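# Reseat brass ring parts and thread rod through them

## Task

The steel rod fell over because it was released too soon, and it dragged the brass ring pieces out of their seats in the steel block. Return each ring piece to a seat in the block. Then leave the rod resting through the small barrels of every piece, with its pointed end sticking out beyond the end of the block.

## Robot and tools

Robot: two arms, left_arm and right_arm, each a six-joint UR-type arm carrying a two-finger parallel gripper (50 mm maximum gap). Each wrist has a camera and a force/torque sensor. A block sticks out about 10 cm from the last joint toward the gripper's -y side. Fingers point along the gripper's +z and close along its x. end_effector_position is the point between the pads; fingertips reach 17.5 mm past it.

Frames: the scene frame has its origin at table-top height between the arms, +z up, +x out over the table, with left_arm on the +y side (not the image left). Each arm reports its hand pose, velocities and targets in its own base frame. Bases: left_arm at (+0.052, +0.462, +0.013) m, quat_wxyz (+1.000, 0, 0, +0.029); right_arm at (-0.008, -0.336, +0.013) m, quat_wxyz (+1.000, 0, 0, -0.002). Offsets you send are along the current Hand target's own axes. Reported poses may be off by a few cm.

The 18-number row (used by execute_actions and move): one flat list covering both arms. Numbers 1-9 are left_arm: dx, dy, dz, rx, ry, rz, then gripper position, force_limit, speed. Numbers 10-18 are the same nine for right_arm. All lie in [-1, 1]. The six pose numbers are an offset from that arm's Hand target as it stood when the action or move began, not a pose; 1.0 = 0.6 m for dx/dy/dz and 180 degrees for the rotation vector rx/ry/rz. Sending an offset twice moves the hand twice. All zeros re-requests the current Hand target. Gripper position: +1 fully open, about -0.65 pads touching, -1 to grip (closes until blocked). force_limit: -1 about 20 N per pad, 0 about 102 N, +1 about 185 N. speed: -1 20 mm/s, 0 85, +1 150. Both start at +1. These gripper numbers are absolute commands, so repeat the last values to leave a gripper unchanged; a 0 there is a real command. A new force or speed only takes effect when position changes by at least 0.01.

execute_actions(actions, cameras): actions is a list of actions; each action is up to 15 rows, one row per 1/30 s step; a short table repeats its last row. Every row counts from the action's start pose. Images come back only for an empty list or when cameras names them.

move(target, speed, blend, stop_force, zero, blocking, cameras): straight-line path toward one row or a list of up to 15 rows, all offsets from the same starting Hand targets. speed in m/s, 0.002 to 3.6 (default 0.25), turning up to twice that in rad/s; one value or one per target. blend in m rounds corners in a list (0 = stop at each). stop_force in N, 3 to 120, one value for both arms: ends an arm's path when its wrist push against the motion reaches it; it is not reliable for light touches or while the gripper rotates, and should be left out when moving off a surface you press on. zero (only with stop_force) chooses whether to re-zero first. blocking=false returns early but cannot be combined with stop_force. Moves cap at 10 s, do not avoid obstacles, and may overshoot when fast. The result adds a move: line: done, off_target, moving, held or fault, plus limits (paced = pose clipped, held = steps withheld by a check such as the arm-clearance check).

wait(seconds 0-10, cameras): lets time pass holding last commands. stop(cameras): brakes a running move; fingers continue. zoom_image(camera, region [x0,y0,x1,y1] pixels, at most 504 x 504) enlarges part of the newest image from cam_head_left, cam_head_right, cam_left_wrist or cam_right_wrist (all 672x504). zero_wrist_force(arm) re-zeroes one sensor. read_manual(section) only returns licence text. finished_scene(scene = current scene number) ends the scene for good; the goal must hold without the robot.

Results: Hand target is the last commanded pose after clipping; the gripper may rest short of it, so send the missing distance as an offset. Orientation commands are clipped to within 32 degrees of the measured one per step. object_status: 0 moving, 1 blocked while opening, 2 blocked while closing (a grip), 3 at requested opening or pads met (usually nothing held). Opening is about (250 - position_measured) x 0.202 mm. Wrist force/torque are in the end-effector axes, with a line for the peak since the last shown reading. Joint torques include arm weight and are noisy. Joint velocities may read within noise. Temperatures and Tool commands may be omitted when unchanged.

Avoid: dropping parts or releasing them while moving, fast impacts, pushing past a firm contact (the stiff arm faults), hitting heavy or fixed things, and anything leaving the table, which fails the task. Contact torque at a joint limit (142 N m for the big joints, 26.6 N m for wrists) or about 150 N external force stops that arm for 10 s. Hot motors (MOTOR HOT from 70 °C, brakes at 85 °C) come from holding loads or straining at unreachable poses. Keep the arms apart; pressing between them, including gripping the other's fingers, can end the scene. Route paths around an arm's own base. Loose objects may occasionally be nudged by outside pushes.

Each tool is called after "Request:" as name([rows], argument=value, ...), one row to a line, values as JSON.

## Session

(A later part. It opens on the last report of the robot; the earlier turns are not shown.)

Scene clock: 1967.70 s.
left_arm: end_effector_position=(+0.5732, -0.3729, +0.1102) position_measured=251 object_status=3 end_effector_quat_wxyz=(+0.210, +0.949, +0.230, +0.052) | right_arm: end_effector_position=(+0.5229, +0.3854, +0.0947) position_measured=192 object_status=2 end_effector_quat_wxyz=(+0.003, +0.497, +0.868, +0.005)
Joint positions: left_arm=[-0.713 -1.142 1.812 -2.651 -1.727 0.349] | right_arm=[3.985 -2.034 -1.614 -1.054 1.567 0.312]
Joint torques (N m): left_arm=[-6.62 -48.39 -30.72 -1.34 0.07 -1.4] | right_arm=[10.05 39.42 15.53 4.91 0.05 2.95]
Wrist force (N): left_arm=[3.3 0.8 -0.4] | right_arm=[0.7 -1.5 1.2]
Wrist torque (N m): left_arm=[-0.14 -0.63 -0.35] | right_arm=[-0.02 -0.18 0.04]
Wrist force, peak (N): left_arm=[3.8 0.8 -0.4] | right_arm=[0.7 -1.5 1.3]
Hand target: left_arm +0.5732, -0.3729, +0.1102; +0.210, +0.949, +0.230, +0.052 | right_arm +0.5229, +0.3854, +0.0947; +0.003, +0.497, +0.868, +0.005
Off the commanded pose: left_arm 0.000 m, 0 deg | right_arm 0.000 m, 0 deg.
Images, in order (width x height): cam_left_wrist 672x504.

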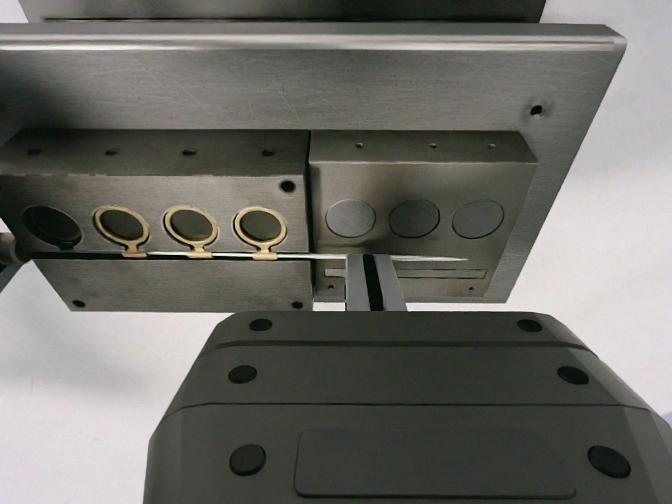

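Request:
move([
  [0,0,0,0,0,0,-1,-0.95,-0.3,0,0.00333,0,0,0,0,-1,-0.9,-1],
], speed=0.005, stop_force=3, cameras=["cam_left_wrist"])

Request:
zoom_image(camera="cam_left_wrist", region=[0, 215, 80, 275])

Request:
zoom_image(camera="cam_left_wrist", region=[240, 215, 320, 275])

Scene clock: 1973.40 s.
left_arm: end_effector_position=(+0.5732, -0.3729, +0.1102) position_measured=251 object_status=3 end_effector_quat_wxyz=(+0.210, +0.949, +0.230, +0.052) | right_arm: end_effector_position=(+0.5245, +0.3864, +0.0947) position_measured=192 object_status=2 end_effector_quat_wxyz=(+0.003, +0.497, +0.868, +0.005)
Joint positions: left_arm=[-0.713 -1.142 1.812 -2.651 -1.727 0.349] | right_arm=[3.984 -2.038 -1.607 -1.056 1.567 0.312]
Joint torques (N m): left_arm=[-6.88 -48.55 -30.5 -1.35 1.15 -1.38] | right_arm=[-11.1 39.49 28.09 3.24 0.74 -2.16]
Wrist force (N): left_arm=[3.3 0.7 -0.3] | right_arm=[0.9 -5.3 0.7]
Wrist torque (N m): left_arm=[-0.15 -0.62 -0.34] | right_arm=[-0.02 -0.16 0.05]
Wrist force, peak (N): left_arm=[3.7 0.6 -0.5] | right_arm=[0.6 -5.5 0.9]
Hand target: left_arm +0.5732, -0.3729, +0.1102; +0.210, +0.949, +0.230, +0.052 | right_arm +0.5245, +0.3864, +0.0947; +0.003, +0.497, +0.868, +0.005
Off the commanded pose: left_arm 0.000 m, 0 deg | right_arm 0.000 m, 0 deg.
move: contact (right_arm)
Images, in order (width x height): cam_left_wrist 672x504.

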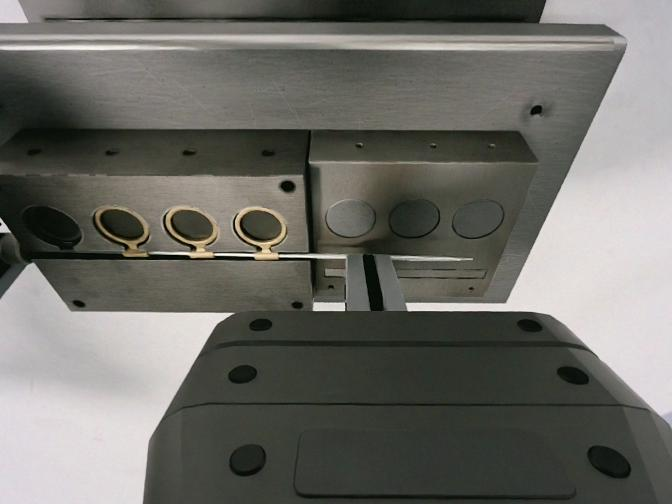

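Scaled by 6.300 from the camera's 672x504 image, which has a finer 960x720 frame.

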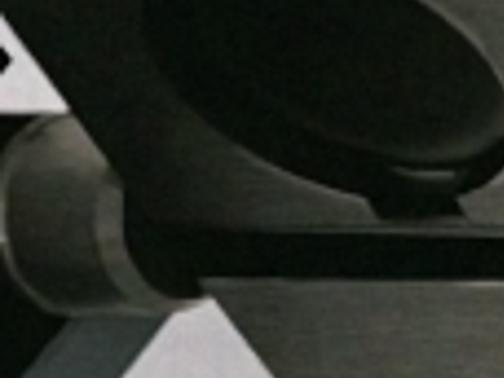

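Scaled by 6.300 from the camera's 672x504 image, which has a finer 960x720 frame.

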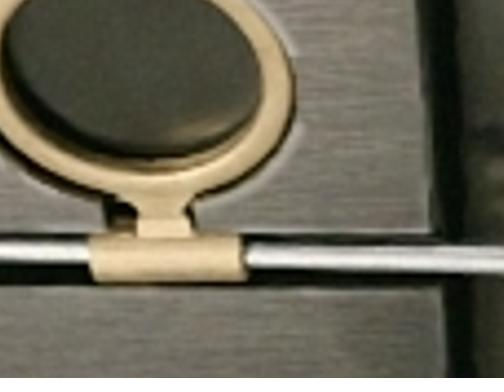

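Request:
move([
  [0,0,0,0,0,0,-1,-0.95,-0.3,0,-0.0004,0,0,0,0,-1,-0.9,-1],
], speed=0.005)

Scene clock: 1977.07 s.
left_arm: end_effector_position=(+0.5732, -0.3729, +0.1102) position_measured=251 object_status=3 end_effector_quat_wxyz=(+0.210, +0.949, +0.230, +0.052) | right_arm: end_effector_position=(+0.5243, +0.3863, +0.0947) position_measured=192 object_status=2 end_effector_quat_wxyz=(+0.003, +0.497, +0.868, +0.005)
Joint positions: left_arm=[-0.713 -1.142 1.812 -2.651 -1.727 0.349] | right_arm=[3.984 -2.037 -1.608 -1.056 1.567 0.312]
Joint torques (N m): left_arm=[-6.58 -48.34 -31.12 -1.35 1.14 -1.43] | right_arm=[14.17 53.15 15.22 4.92 -0.13 2.75]
Wrist force (N): left_arm=[3.5 0.7 -0.3] | right_arm=[0.4 -1.1 0.6]
Wrist torque (N m): left_arm=[-0.14 -0.65 -0.35] | right_arm=[-0.01 -0.15 0.08]
Wrist force, peak (N): left_arm=[3.8 0.8 -0.3] | right_arm=[0.8 -5.5 1.0]
Hand target: left_arm +0.5732, -0.3729, +0.1102; +0.210, +0.949, +0.230, +0.052 | right_arm +0.5243, +0.3863, +0.0947; +0.003, +0.497, +0.868, +0.005
Off the commanded pose: left_arm 0.000 m, 0 deg | right_arm 0.000 m, 0 deg.
move: done

Request:
execute_actions([
  [[0,0,0,0,0,0,-1,-0.95,-0.3,0,0,0,0,0,0,-0.24,-0.9,-1]],
], cameras=["cam_left_wrist"])

Request:
zoom_image(camera="cam_left_wrist", region=[240, 215, 320, 275])

Request:
zoom_image(camera="cam_left_wrist", region=[160, 215, 240, 275])

Request:
zoom_image(camera="cam_left_wrist", region=[80, 215, 160, 275])

Request:
zoom_image(camera="cam_left_wrist", region=[310, 210, 430, 300])

Scene clock: 1983.90 s.
left_arm: end_effector_position=(+0.5732, -0.3729, +0.1102) position_measured=251 object_status=3 end_effector_quat_wxyz=(+0.210, +0.949, +0.230, +0.052) | right_arm: end_effector_position=(+0.5243, +0.3863, +0.0947) position_measured=188 object_status=3 end_effector_quat_wxyz=(+0.003, +0.497, +0.868, +0.005)
Joint positions: left_arm=[-0.713 -1.142 1.812 -2.651 -1.727 0.349] | right_arm=[3.984 -2.037 -1.608 -1.056 1.567 0.312]
Joint torques (N m): left_arm=[-6.66 -47.93 -30.77 -1.45 1.2 -1.33] | right_arm=[14.05 53.32 16.82 4.92 -1.36 2.83]
Wrist force (N): left_arm=[3.5 0.6 -0.3] | right_arm=[0.7 -1.3 1.2]
Wrist torque (N m): left_arm=[-0.16 -0.65 -0.35] | right_arm=[0.00 -0.17 0.07]
Wrist force, peak (N): left_arm=[3.7 0.7 -0.2] | right_arm=[0.9 -1.6 1.3]
Hand target: left_arm +0.5732, -0.3729, +0.1102; +0.210, +0.949, +0.230, +0.052 | right_arm +0.5243, +0.3863, +0.0947; +0.003, +0.497, +0.868, +0.005
Off the commanded pose: left_arm 0.000 m, 0 deg | right_arm 0.000 m, 0 deg.
Images, in order (width x height): cam_left_wrist 672x504.

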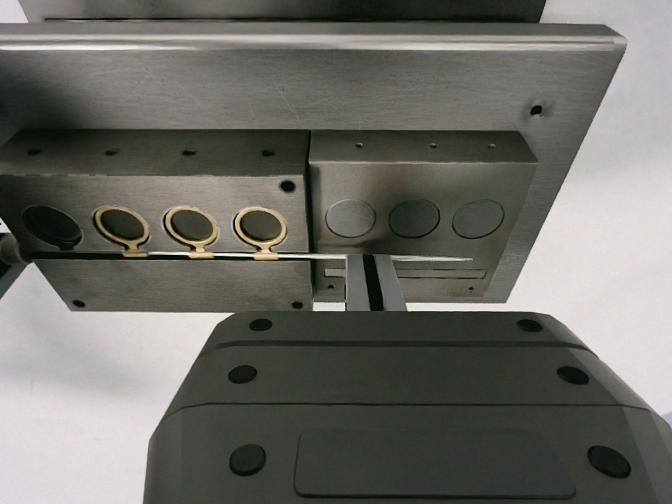

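Scaled by 6.300 from the camera's 672x504 image, which has a finer 960x720 frame.

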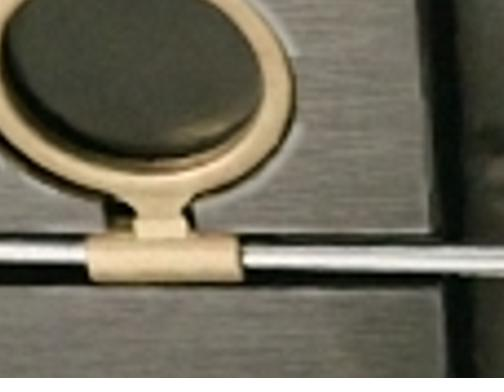

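Scaled by 6.300 from the camera's 672x504 image, which has a finer 960x720 frame.

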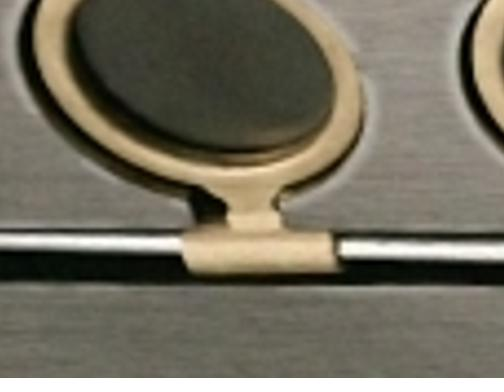

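Scaled by 6.300 from the camera's 672x504 image, which has a finer 960x720 frame.

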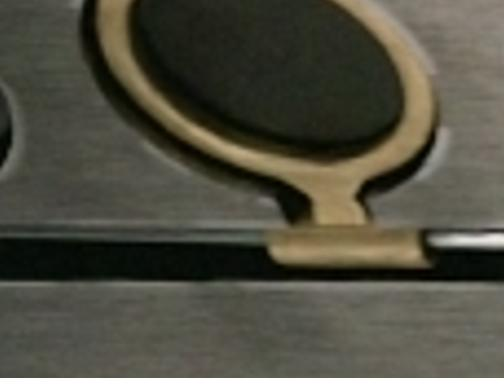

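Scaled by 4.200 from the camera's 672x504 image, which has a finer 960x720 frame.

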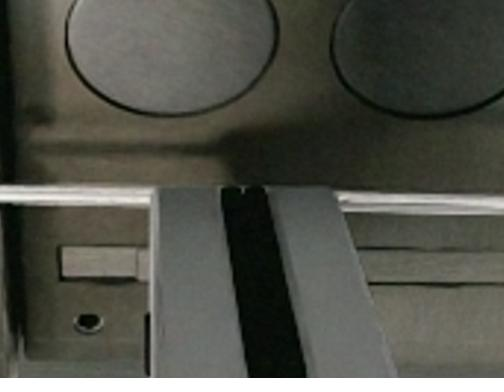

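Request:
execute_actions([
  [[0,0,0,0,0,0,-1,-0.95,-0.3,0,0,0,0,0,0,0.2,-0.9,-1]],
], cameras=["cam_left_wrist"])

Request:
zoom_image(camera="cam_left_wrist", region=[240, 215, 320, 275])

Request:
zoom_image(camera="cam_left_wrist", region=[310, 210, 430, 300])

Request:
zoom_image(camera="cam_left_wrist", region=[0, 215, 80, 275])

Scene clock: 1992.77 s.
left_arm: end_effector_position=(+0.5732, -0.3729, +0.1102) position_measured=251 object_status=3 end_effector_quat_wxyz=(+0.210, +0.949, +0.230, +0.052) | right_arm: end_effector_position=(+0.5243, +0.3863, +0.0947) position_measured=123 object_status=3 end_effector_quat_wxyz=(+0.003, +0.497, +0.868, +0.005)
Joint positions: left_arm=[-0.713 -1.142 1.812 -2.651 -1.727 0.349] | right_arm=[3.984 -2.037 -1.608 -1.056 1.567 0.312]
Joint torques (N m): left_arm=[-6.59 -48.52 -29.93 -1.55 1.15 -1.37] | right_arm=[10.53 53.03 21.69 4.88 -1.54 2.75]
Wrist force (N): left_arm=[3.3 0.6 -0.3] | right_arm=[0.7 -1.2 1.2]
Wrist torque (N m): left_arm=[-0.16 -0.62 -0.35] | right_arm=[0.01 -0.17 0.08]
Wrist force, peak (N): left_arm=[3.8 0.7 -0.3] | right_arm=[1.0 -1.7 1.1]
Hand target: left_arm +0.5732, -0.3729, +0.1102; +0.210, +0.949, +0.230, +0.052 | right_arm +0.5243, +0.3863, +0.0947; +0.003, +0.497, +0.868, +0.005
Off the commanded pose: left_arm 0.000 m, 0 deg | right_arm 0.000 m, 0 deg.
Images, in order (width x height): cam_left_wrist 672x504.

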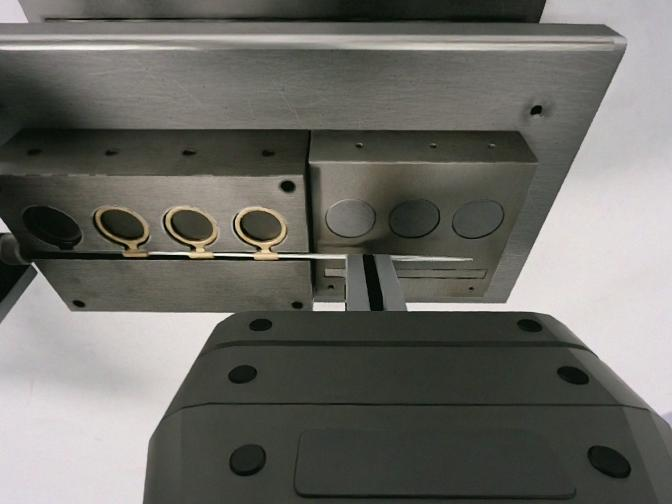

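Scaled by 6.300 from the camera's 672x504 image, which has a finer 960x720 frame.

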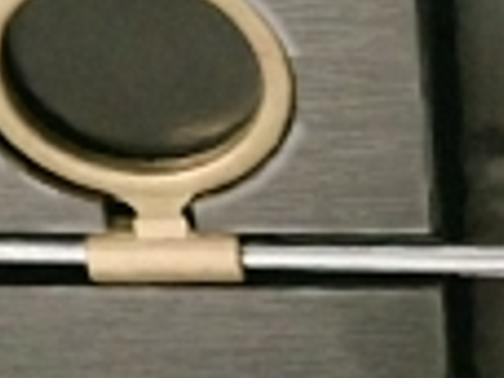

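Scaled by 4.200 from the camera's 672x504 image, which has a finer 960x720 frame.

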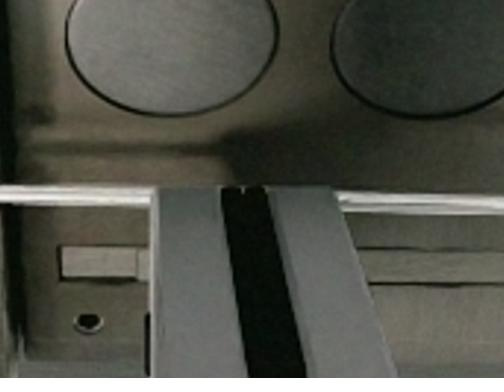

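Scaled by 6.300 from the camera's 672x504 image, which has a finer 960x720 frame.

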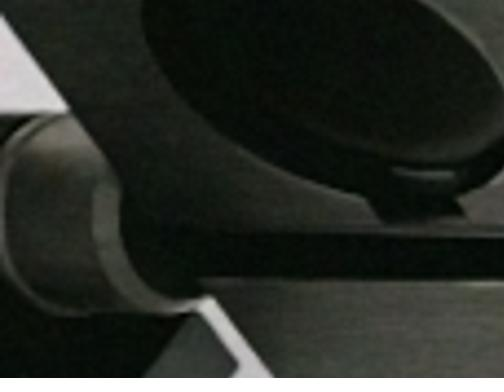

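Request:
move([
  [0,0,0,0,0,0,-1,-0.95,-0.3,0,0,-0.05,0,0,0,0.2,-0.9,-1],
], speed=0.04, cameras=["cam_left_wrist", "cam_right_wrist"])

Request:
zoom_image(camera="cam_left_wrist", region=[240, 215, 320, 275])

Request:
zoom_image(camera="cam_left_wrist", region=[310, 210, 430, 300])

Scene clock: 1996.33 s.
left_arm: end_effector_position=(+0.5732, -0.3729, +0.1102) position_measured=251 object_status=3 end_effector_quat_wxyz=(+0.210, +0.949, +0.230, +0.052) | right_arm: end_effector_position=(+0.5240, +0.3861, +0.1246) position_measured=123 object_status=3 end_effector_quat_wxyz=(+0.003, +0.497, +0.868, +0.005)
Joint positions: left_arm=[-0.713 -1.142 1.812 -2.651 -1.727 0.349] | right_arm=[3.984 -2.005 -1.573 -1.124 1.567 0.312]
Joint torques (N m): left_arm=[-6.64 -48.11 -30.98 -1.51 1.08 -1.34] | right_arm=[14.12 51.88 36.97 0.74 -1.39 3.08]
Wrist force (N): left_arm=[3.5 0.7 -0.2] | right_arm=[0.8 -1.3 1.3]
Wrist torque (N m): left_arm=[-0.15 -0.66 -0.34] | right_arm=[-0.01 -0.18 0.07]
Wrist force, peak (N): left_arm=[3.8 0.8 -0.3] | right_arm=[0.6 -1.4 1.9]
Hand target: left_arm +0.5732, -0.3729, +0.1102; +0.210, +0.949, +0.230, +0.052 | right_arm +0.5240, +0.3861, +0.1247; +0.003, +0.497, +0.868, +0.005
Off the commanded pose: left_arm 0.000 m, 0 deg | right_arm 0.000 m, 0 deg.
move: done
Images, in order (width x height): cam_left_wrist 672x504, cam_right_wrist 672x504.

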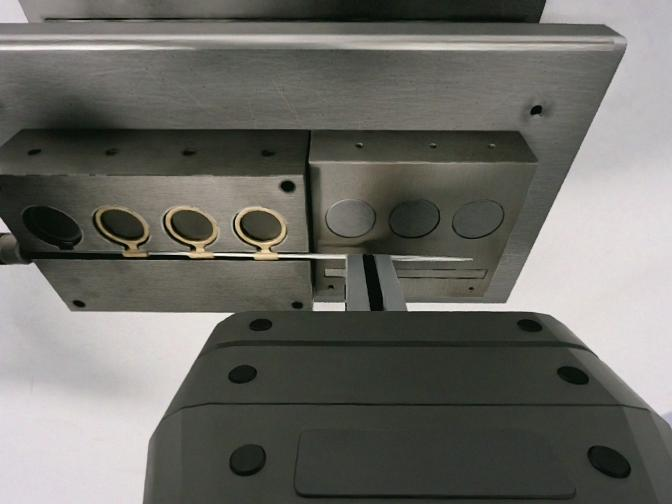

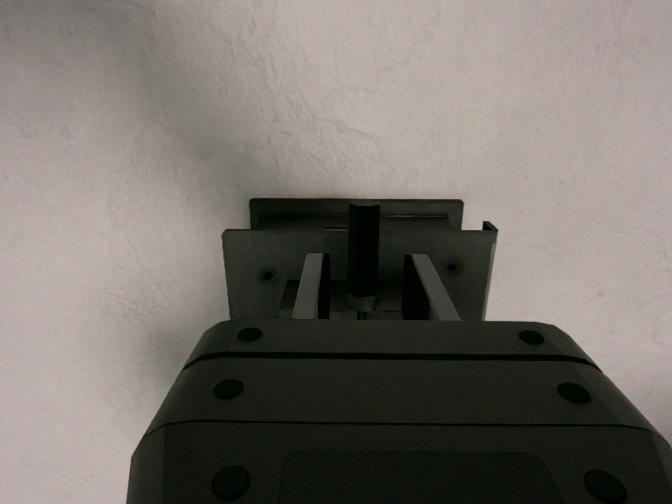

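Scaled by 6.300 from the camera's 672x504 image, which has a finer 960x720 frame.

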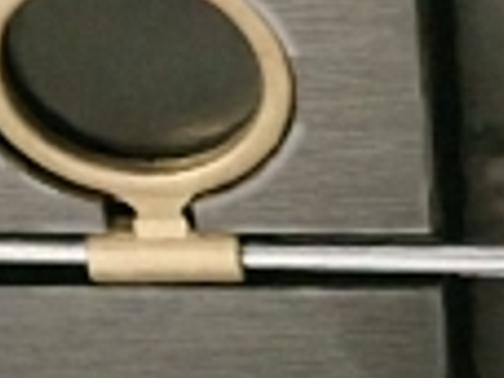

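Scaled by 4.200 from the camera's 672x504 image, which has a finer 960x720 frame.

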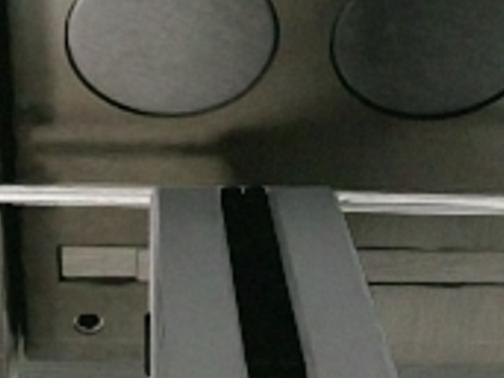

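Request:
move([
  [0,0.00213,-0.00453,0,0,0,-1,-0.95,-0.3,0,0,-0.03,0,0,0,0.2,-0.9,-1],
], speed=0.02, cameras=["cam_left_wrist"])

Request:
zoom_image(camera="cam_left_wrist", region=[240, 205, 320, 265])

Request:
zoom_image(camera="cam_left_wrist", region=[310, 200, 430, 290])

Scene clock: 2001.00 s.
left_arm: end_effector_position=(+0.5732, -0.3729, +0.1132) position_measured=251 object_status=3 end_effector_quat_wxyz=(+0.210, +0.949, +0.230, +0.052) | right_arm: end_effector_position=(+0.5238, +0.3860, +0.1426) position_measured=123 object_status=3 end_effector_quat_wxyz=(+0.003, +0.497, +0.868, +0.005)
Joint positions: left_arm=[-0.713 -1.146 1.81 -2.644 -1.727 0.349] | right_arm=[3.984 -1.987 -1.549 -1.165 1.567 0.312]
Joint torques (N m): left_arm=[-7.3 -48.5 -31.34 -1.17 1.27 -1.37] | right_arm=[13.89 52.11 36.93 0.82 0.78 3.02]
Wrist force (N): left_arm=[3.5 0.5 -0.2] | right_arm=[0.9 -1.1 1.5]
Wrist torque (N m): left_arm=[-0.19 -0.66 -0.35] | right_arm=[0.04 -0.20 0.07]
Wrist force, peak (N): left_arm=[3.7 0.6 -0.2] | right_arm=[0.7 -1.3 1.5]
Hand target: left_arm +0.5732, -0.3729, +0.1132; +0.210, +0.949, +0.230, +0.052 | right_arm +0.5238, +0.3860, +0.1427; +0.003, +0.497, +0.868, +0.005
Off the commanded pose: left_arm 0.000 m, 0 deg | right_arm 0.000 m, 0 deg.
move: done
Images, in order (width x height): cam_left_wrist 672x504.

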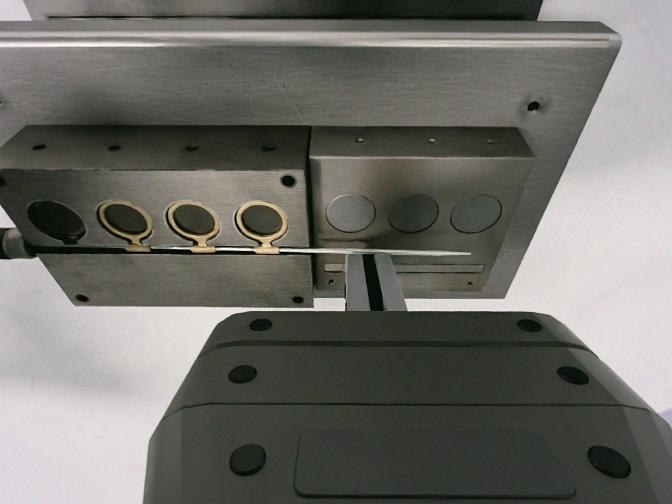

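Scaled by 6.300 from the camera's 672x504 image, which has a finer 960x720 frame.

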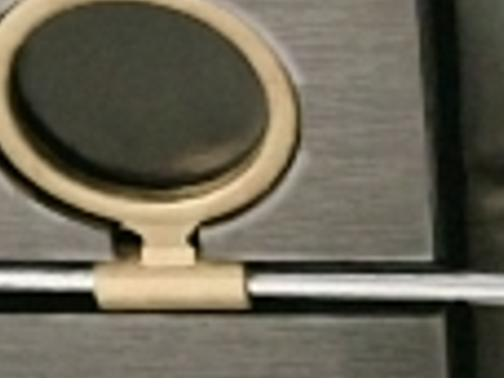

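Scaled by 4.200 from the camera's 672x504 image, which has a finer 960x720 frame.

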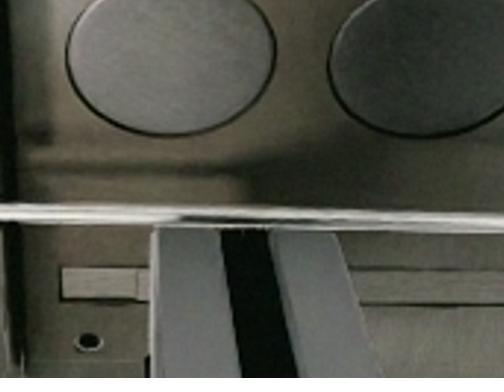

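Request:
move([
  [0.03,-0.14,-0.12,0,0,0,-1,-0.95,-0.3,0,0.0,-0.05,0.00278,0,0,0.2,-0.9,-1],
], speed=0.1, cameras=["cam_left_wrist", "cam_right_wrist"])

Scene clock: 2022.93 s.
left_arm: end_effector_position=(+0.5403, -0.2701, +0.1429) position_measured=251 object_status=3 end_effector_quat_wxyz=(+0.210, +0.949, +0.230, +0.052) | right_arm: end_effector_position=(+0.5235, +0.3858, +0.1727) position_measured=123 object_status=3 end_effector_quat_wxyz=(+0.001, +0.497, +0.868, +0.001)
Joint positions: left_arm=[-0.599 -1.341 1.989 -2.609 -1.771 0.456] | right_arm=[3.983 -1.966 -1.495 -1.248 1.57 0.311]
Joint torques (N m): left_arm=[9.51 -41.13 -8.61 -1.29 -2.34 1.9] | right_arm=[-12.8 51.92 38.11 0.85 1.35 -2.59]
Wrist force (N): left_arm=[3.8 0.9 -0.3] | right_arm=[0.4 -1.2 1.1]
Wrist torque (N m): left_arm=[-0.14 -0.70 -0.35] | right_arm=[0.01 -0.14 0.08]
Wrist force, peak (N): left_arm=[3.9 0.9 -0.2] | right_arm=[0.5 -1.5 1.6]
Hand target: left_arm +0.5402, -0.2700, +0.1430; +0.210, +0.949, +0.230, +0.052 | right_arm +0.5235, +0.3858, +0.1727; +0.001, +0.497, +0.868, +0.001
Off the commanded pose: left_arm 0.000 m, 0 deg | right_arm 0.000 m, 0 deg.
move: done
Images, in order (width x height): cam_left_wrist 672x504, cam_right_wrist 672x504.

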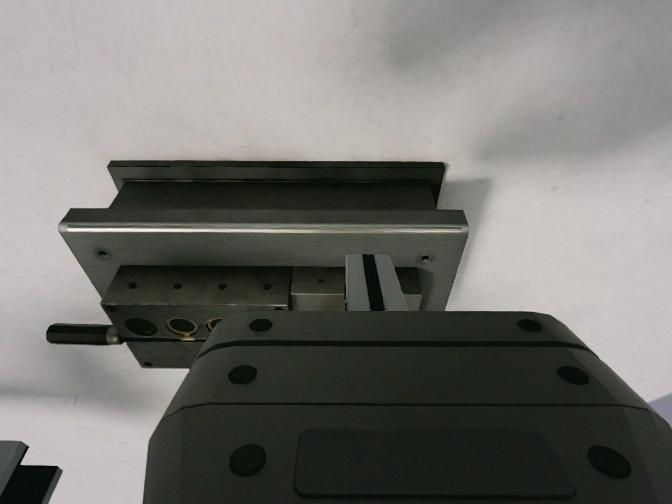

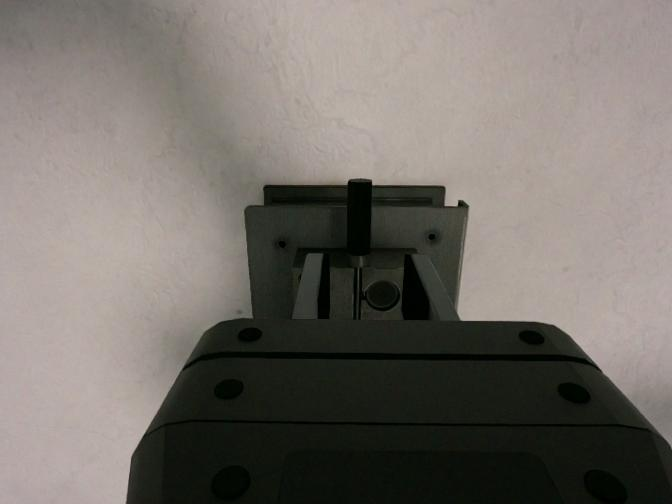

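Request:
move([
  [0,0,0,0,0,0,-1,-0.95,-0.3,0,0.13333,0,0,0,0,0.2,-0.9,-1],
], speed=0.1, cameras=["cam_left_wrist", "cam_right_wrist"])

Request:
zoom_image(camera="cam_right_wrist", region=[270, 140, 450, 320])

Scene clock: 2031.20 s.
left_arm: end_effector_position=(+0.5402, -0.2700, +0.1430) position_measured=251 object_status=3 end_effector_quat_wxyz=(+0.210, +0.949, +0.230, +0.052) | right_arm: end_effector_position=(+0.5924, +0.4263, +0.1730) position_measured=123 object_status=3 end_effector_quat_wxyz=(+0.001, +0.497, +0.868, +0.001)
Joint positions: left_arm=[-0.599 -1.341 1.989 -2.609 -1.771 0.456] | right_arm=[3.949 -2.155 -1.206 -1.348 1.57 0.277]
Joint torques (N m): left_arm=[8.01 -40.15 -9.55 -1.33 -2.27 1.81] | right_arm=[-12.67 39.89 38.07 0.71 1.37 -2.61]
Wrist force (N): left_arm=[3.6 1.1 -0.1] | right_arm=[0.4 -1.4 1.2]
Wrist torque (N m): left_arm=[-0.10 -0.67 -0.35] | right_arm=[0.02 -0.14 0.08]
Wrist force, peak (N): left_arm=[3.8 1.0 -0.2] | right_arm=[0.6 -2.3 1.2]
Hand target: left_arm +0.5402, -0.2700, +0.1430; +0.210, +0.949, +0.230, +0.052 | right_arm +0.5925, +0.4263, +0.1730; +0.001, +0.497, +0.868, +0.001
Off the commanded pose: left_arm 0.000 m, 0 deg | right_arm 0.000 m, 0 deg.
move: done
Images, in order (width x height): cam_left_wrist 672x504, cam_right_wrist 672x504.

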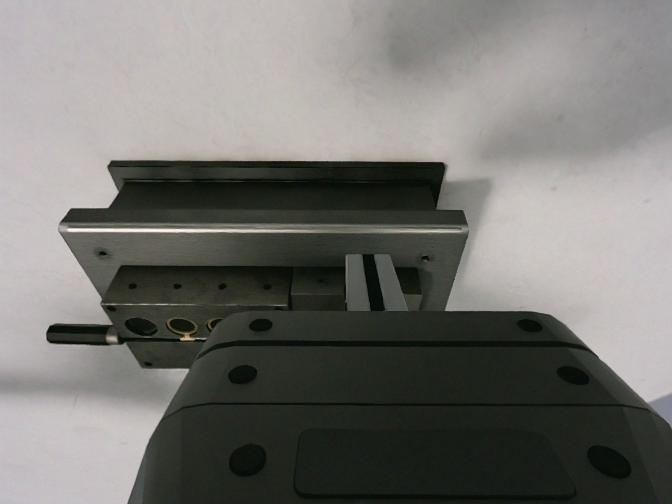

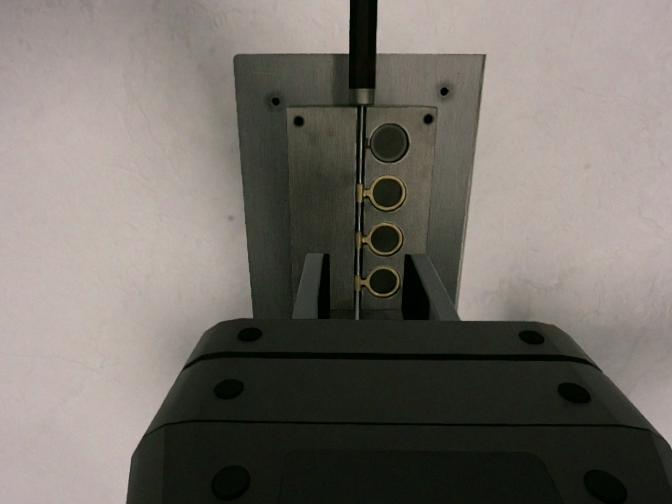

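Scaled by 2.800 from the camera's 672x504 image, which has a finer 960x720 frame.

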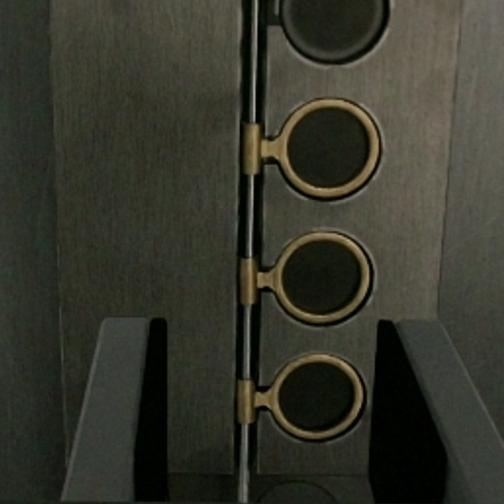

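Request:
zoom_image(camera="cam_right_wrist", region=[345, 165, 415, 235])

Request:
zoom_image(camera="cam_right_wrist", region=[345, 250, 415, 320])

Request:
zoom_image(camera="cam_right_wrist", region=[325, 80, 395, 150])

Scaled by 7.200 from the camera's 672x504 image, which has a finer 960x720 frame.

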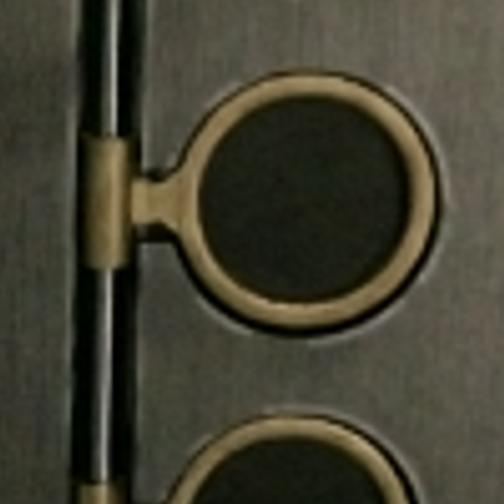

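Scaled by 7.200 from the camera's 672x504 image, which has a finer 960x720 frame.

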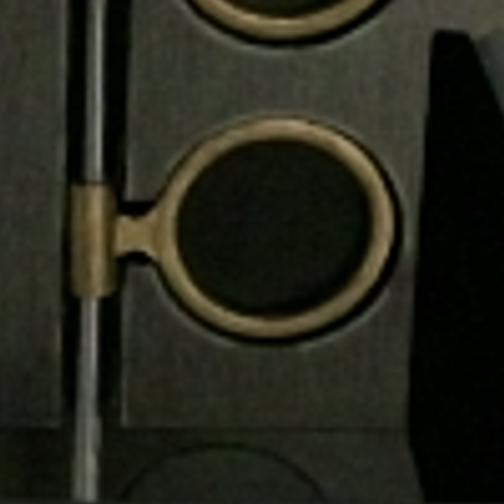

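Scaled by 7.200 from the camera's 672x504 image, which has a finer 960x720 frame.

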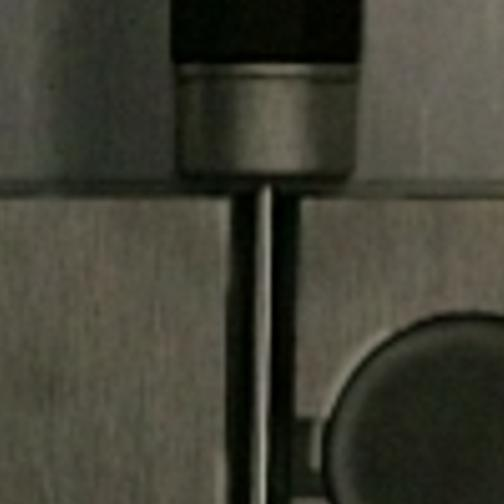

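Request:
wait(seconds=0.5, cameras=["cam_right_wrist"])

Request:
zoom_image(camera="cam_right_wrist", region=[345, 165, 415, 235])

Request:
zoom_image(camera="cam_right_wrist", region=[345, 250, 415, 320])

Request:
zoom_image(camera="cam_right_wrist", region=[325, 80, 395, 150])

Scene clock: 2052.47 s.
left_arm: end_effector_position=(+0.5402, -0.2700, +0.1430) position_measured=251 object_status=3 end_effector_quat_wxyz=(+0.210, +0.949, +0.230, +0.052) | right_arm: end_effector_position=(+0.5925, +0.4263, +0.1730) position_measured=123 object_status=3 end_effector_quat_wxyz=(+0.001, +0.497, +0.868, +0.001)
Joint positions: left_arm=[-0.599 -1.341 1.989 -2.609 -1.771 0.456] | right_arm=[3.949 -2.155 -1.206 -1.349 1.57 0.277]
Joint torques (N m): left_arm=[7.96 -39.85 -9.91 -1.4 -2.2 1.85] | right_arm=[-12.39 39.38 39.16 0.8 1.37 -2.69]
Wrist force (N): left_arm=[3.6 0.8 -0.2] | right_arm=[0.5 -1.2 1.3]
Wrist torque (N m): left_arm=[-0.15 -0.68 -0.34] | right_arm=[0.06 -0.16 0.08]
Wrist force, peak (N): left_arm=[3.9 0.8 -0.2] | right_arm=[0.5 -1.6 1.4]
Hand target: left_arm +0.5402, -0.2700, +0.1430; +0.210, +0.949, +0.230, +0.052 | right_arm +0.5925, +0.4263, +0.1730; +0.001, +0.497, +0.868, +0.001
Tool commands: left_gripper/position=-1.0 left_gripper/force_limit=-0.95 left_gripper/speed=-0.3 right_gripper/position=+0.2 right_gripper/force_limit=-0.9 right_gripper/speed=-1.0
Off the commanded pose: left_arm 0.000 m, 0 deg | right_arm 0.000 m, 0 deg.
wait: 0.50 s; at rest from the start
Images, in order (width x height): cam_right_wrist 672x504.

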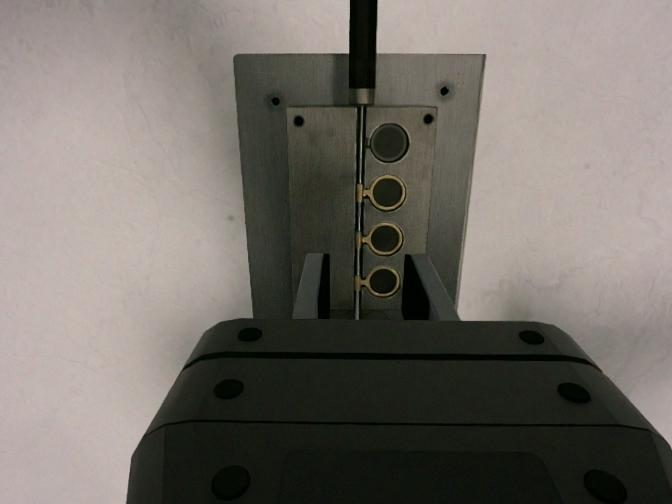

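Scaled by 7.200 from the camera's 672x504 image, which has a finer 960x720 frame.

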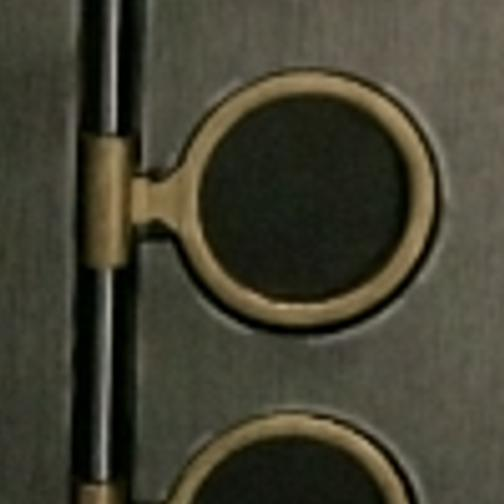

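Scaled by 7.200 from the camera's 672x504 image, which has a finer 960x720 frame.

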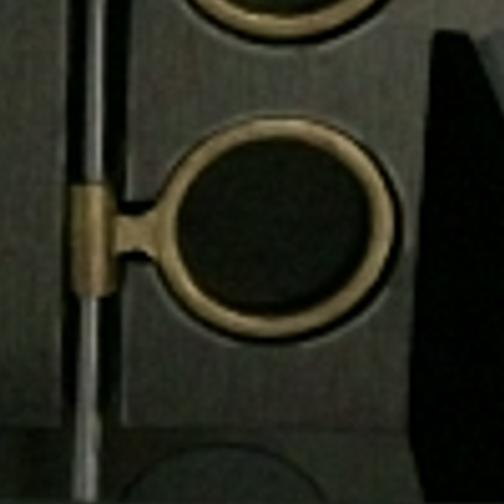

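Scaled by 7.200 from the camera's 672x504 image, which has a finer 960x720 frame.

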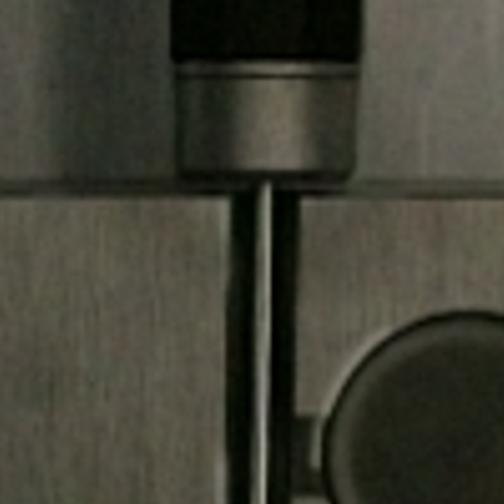

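Request:
finished_scene(scene=1)

The scene is finished: the task was done.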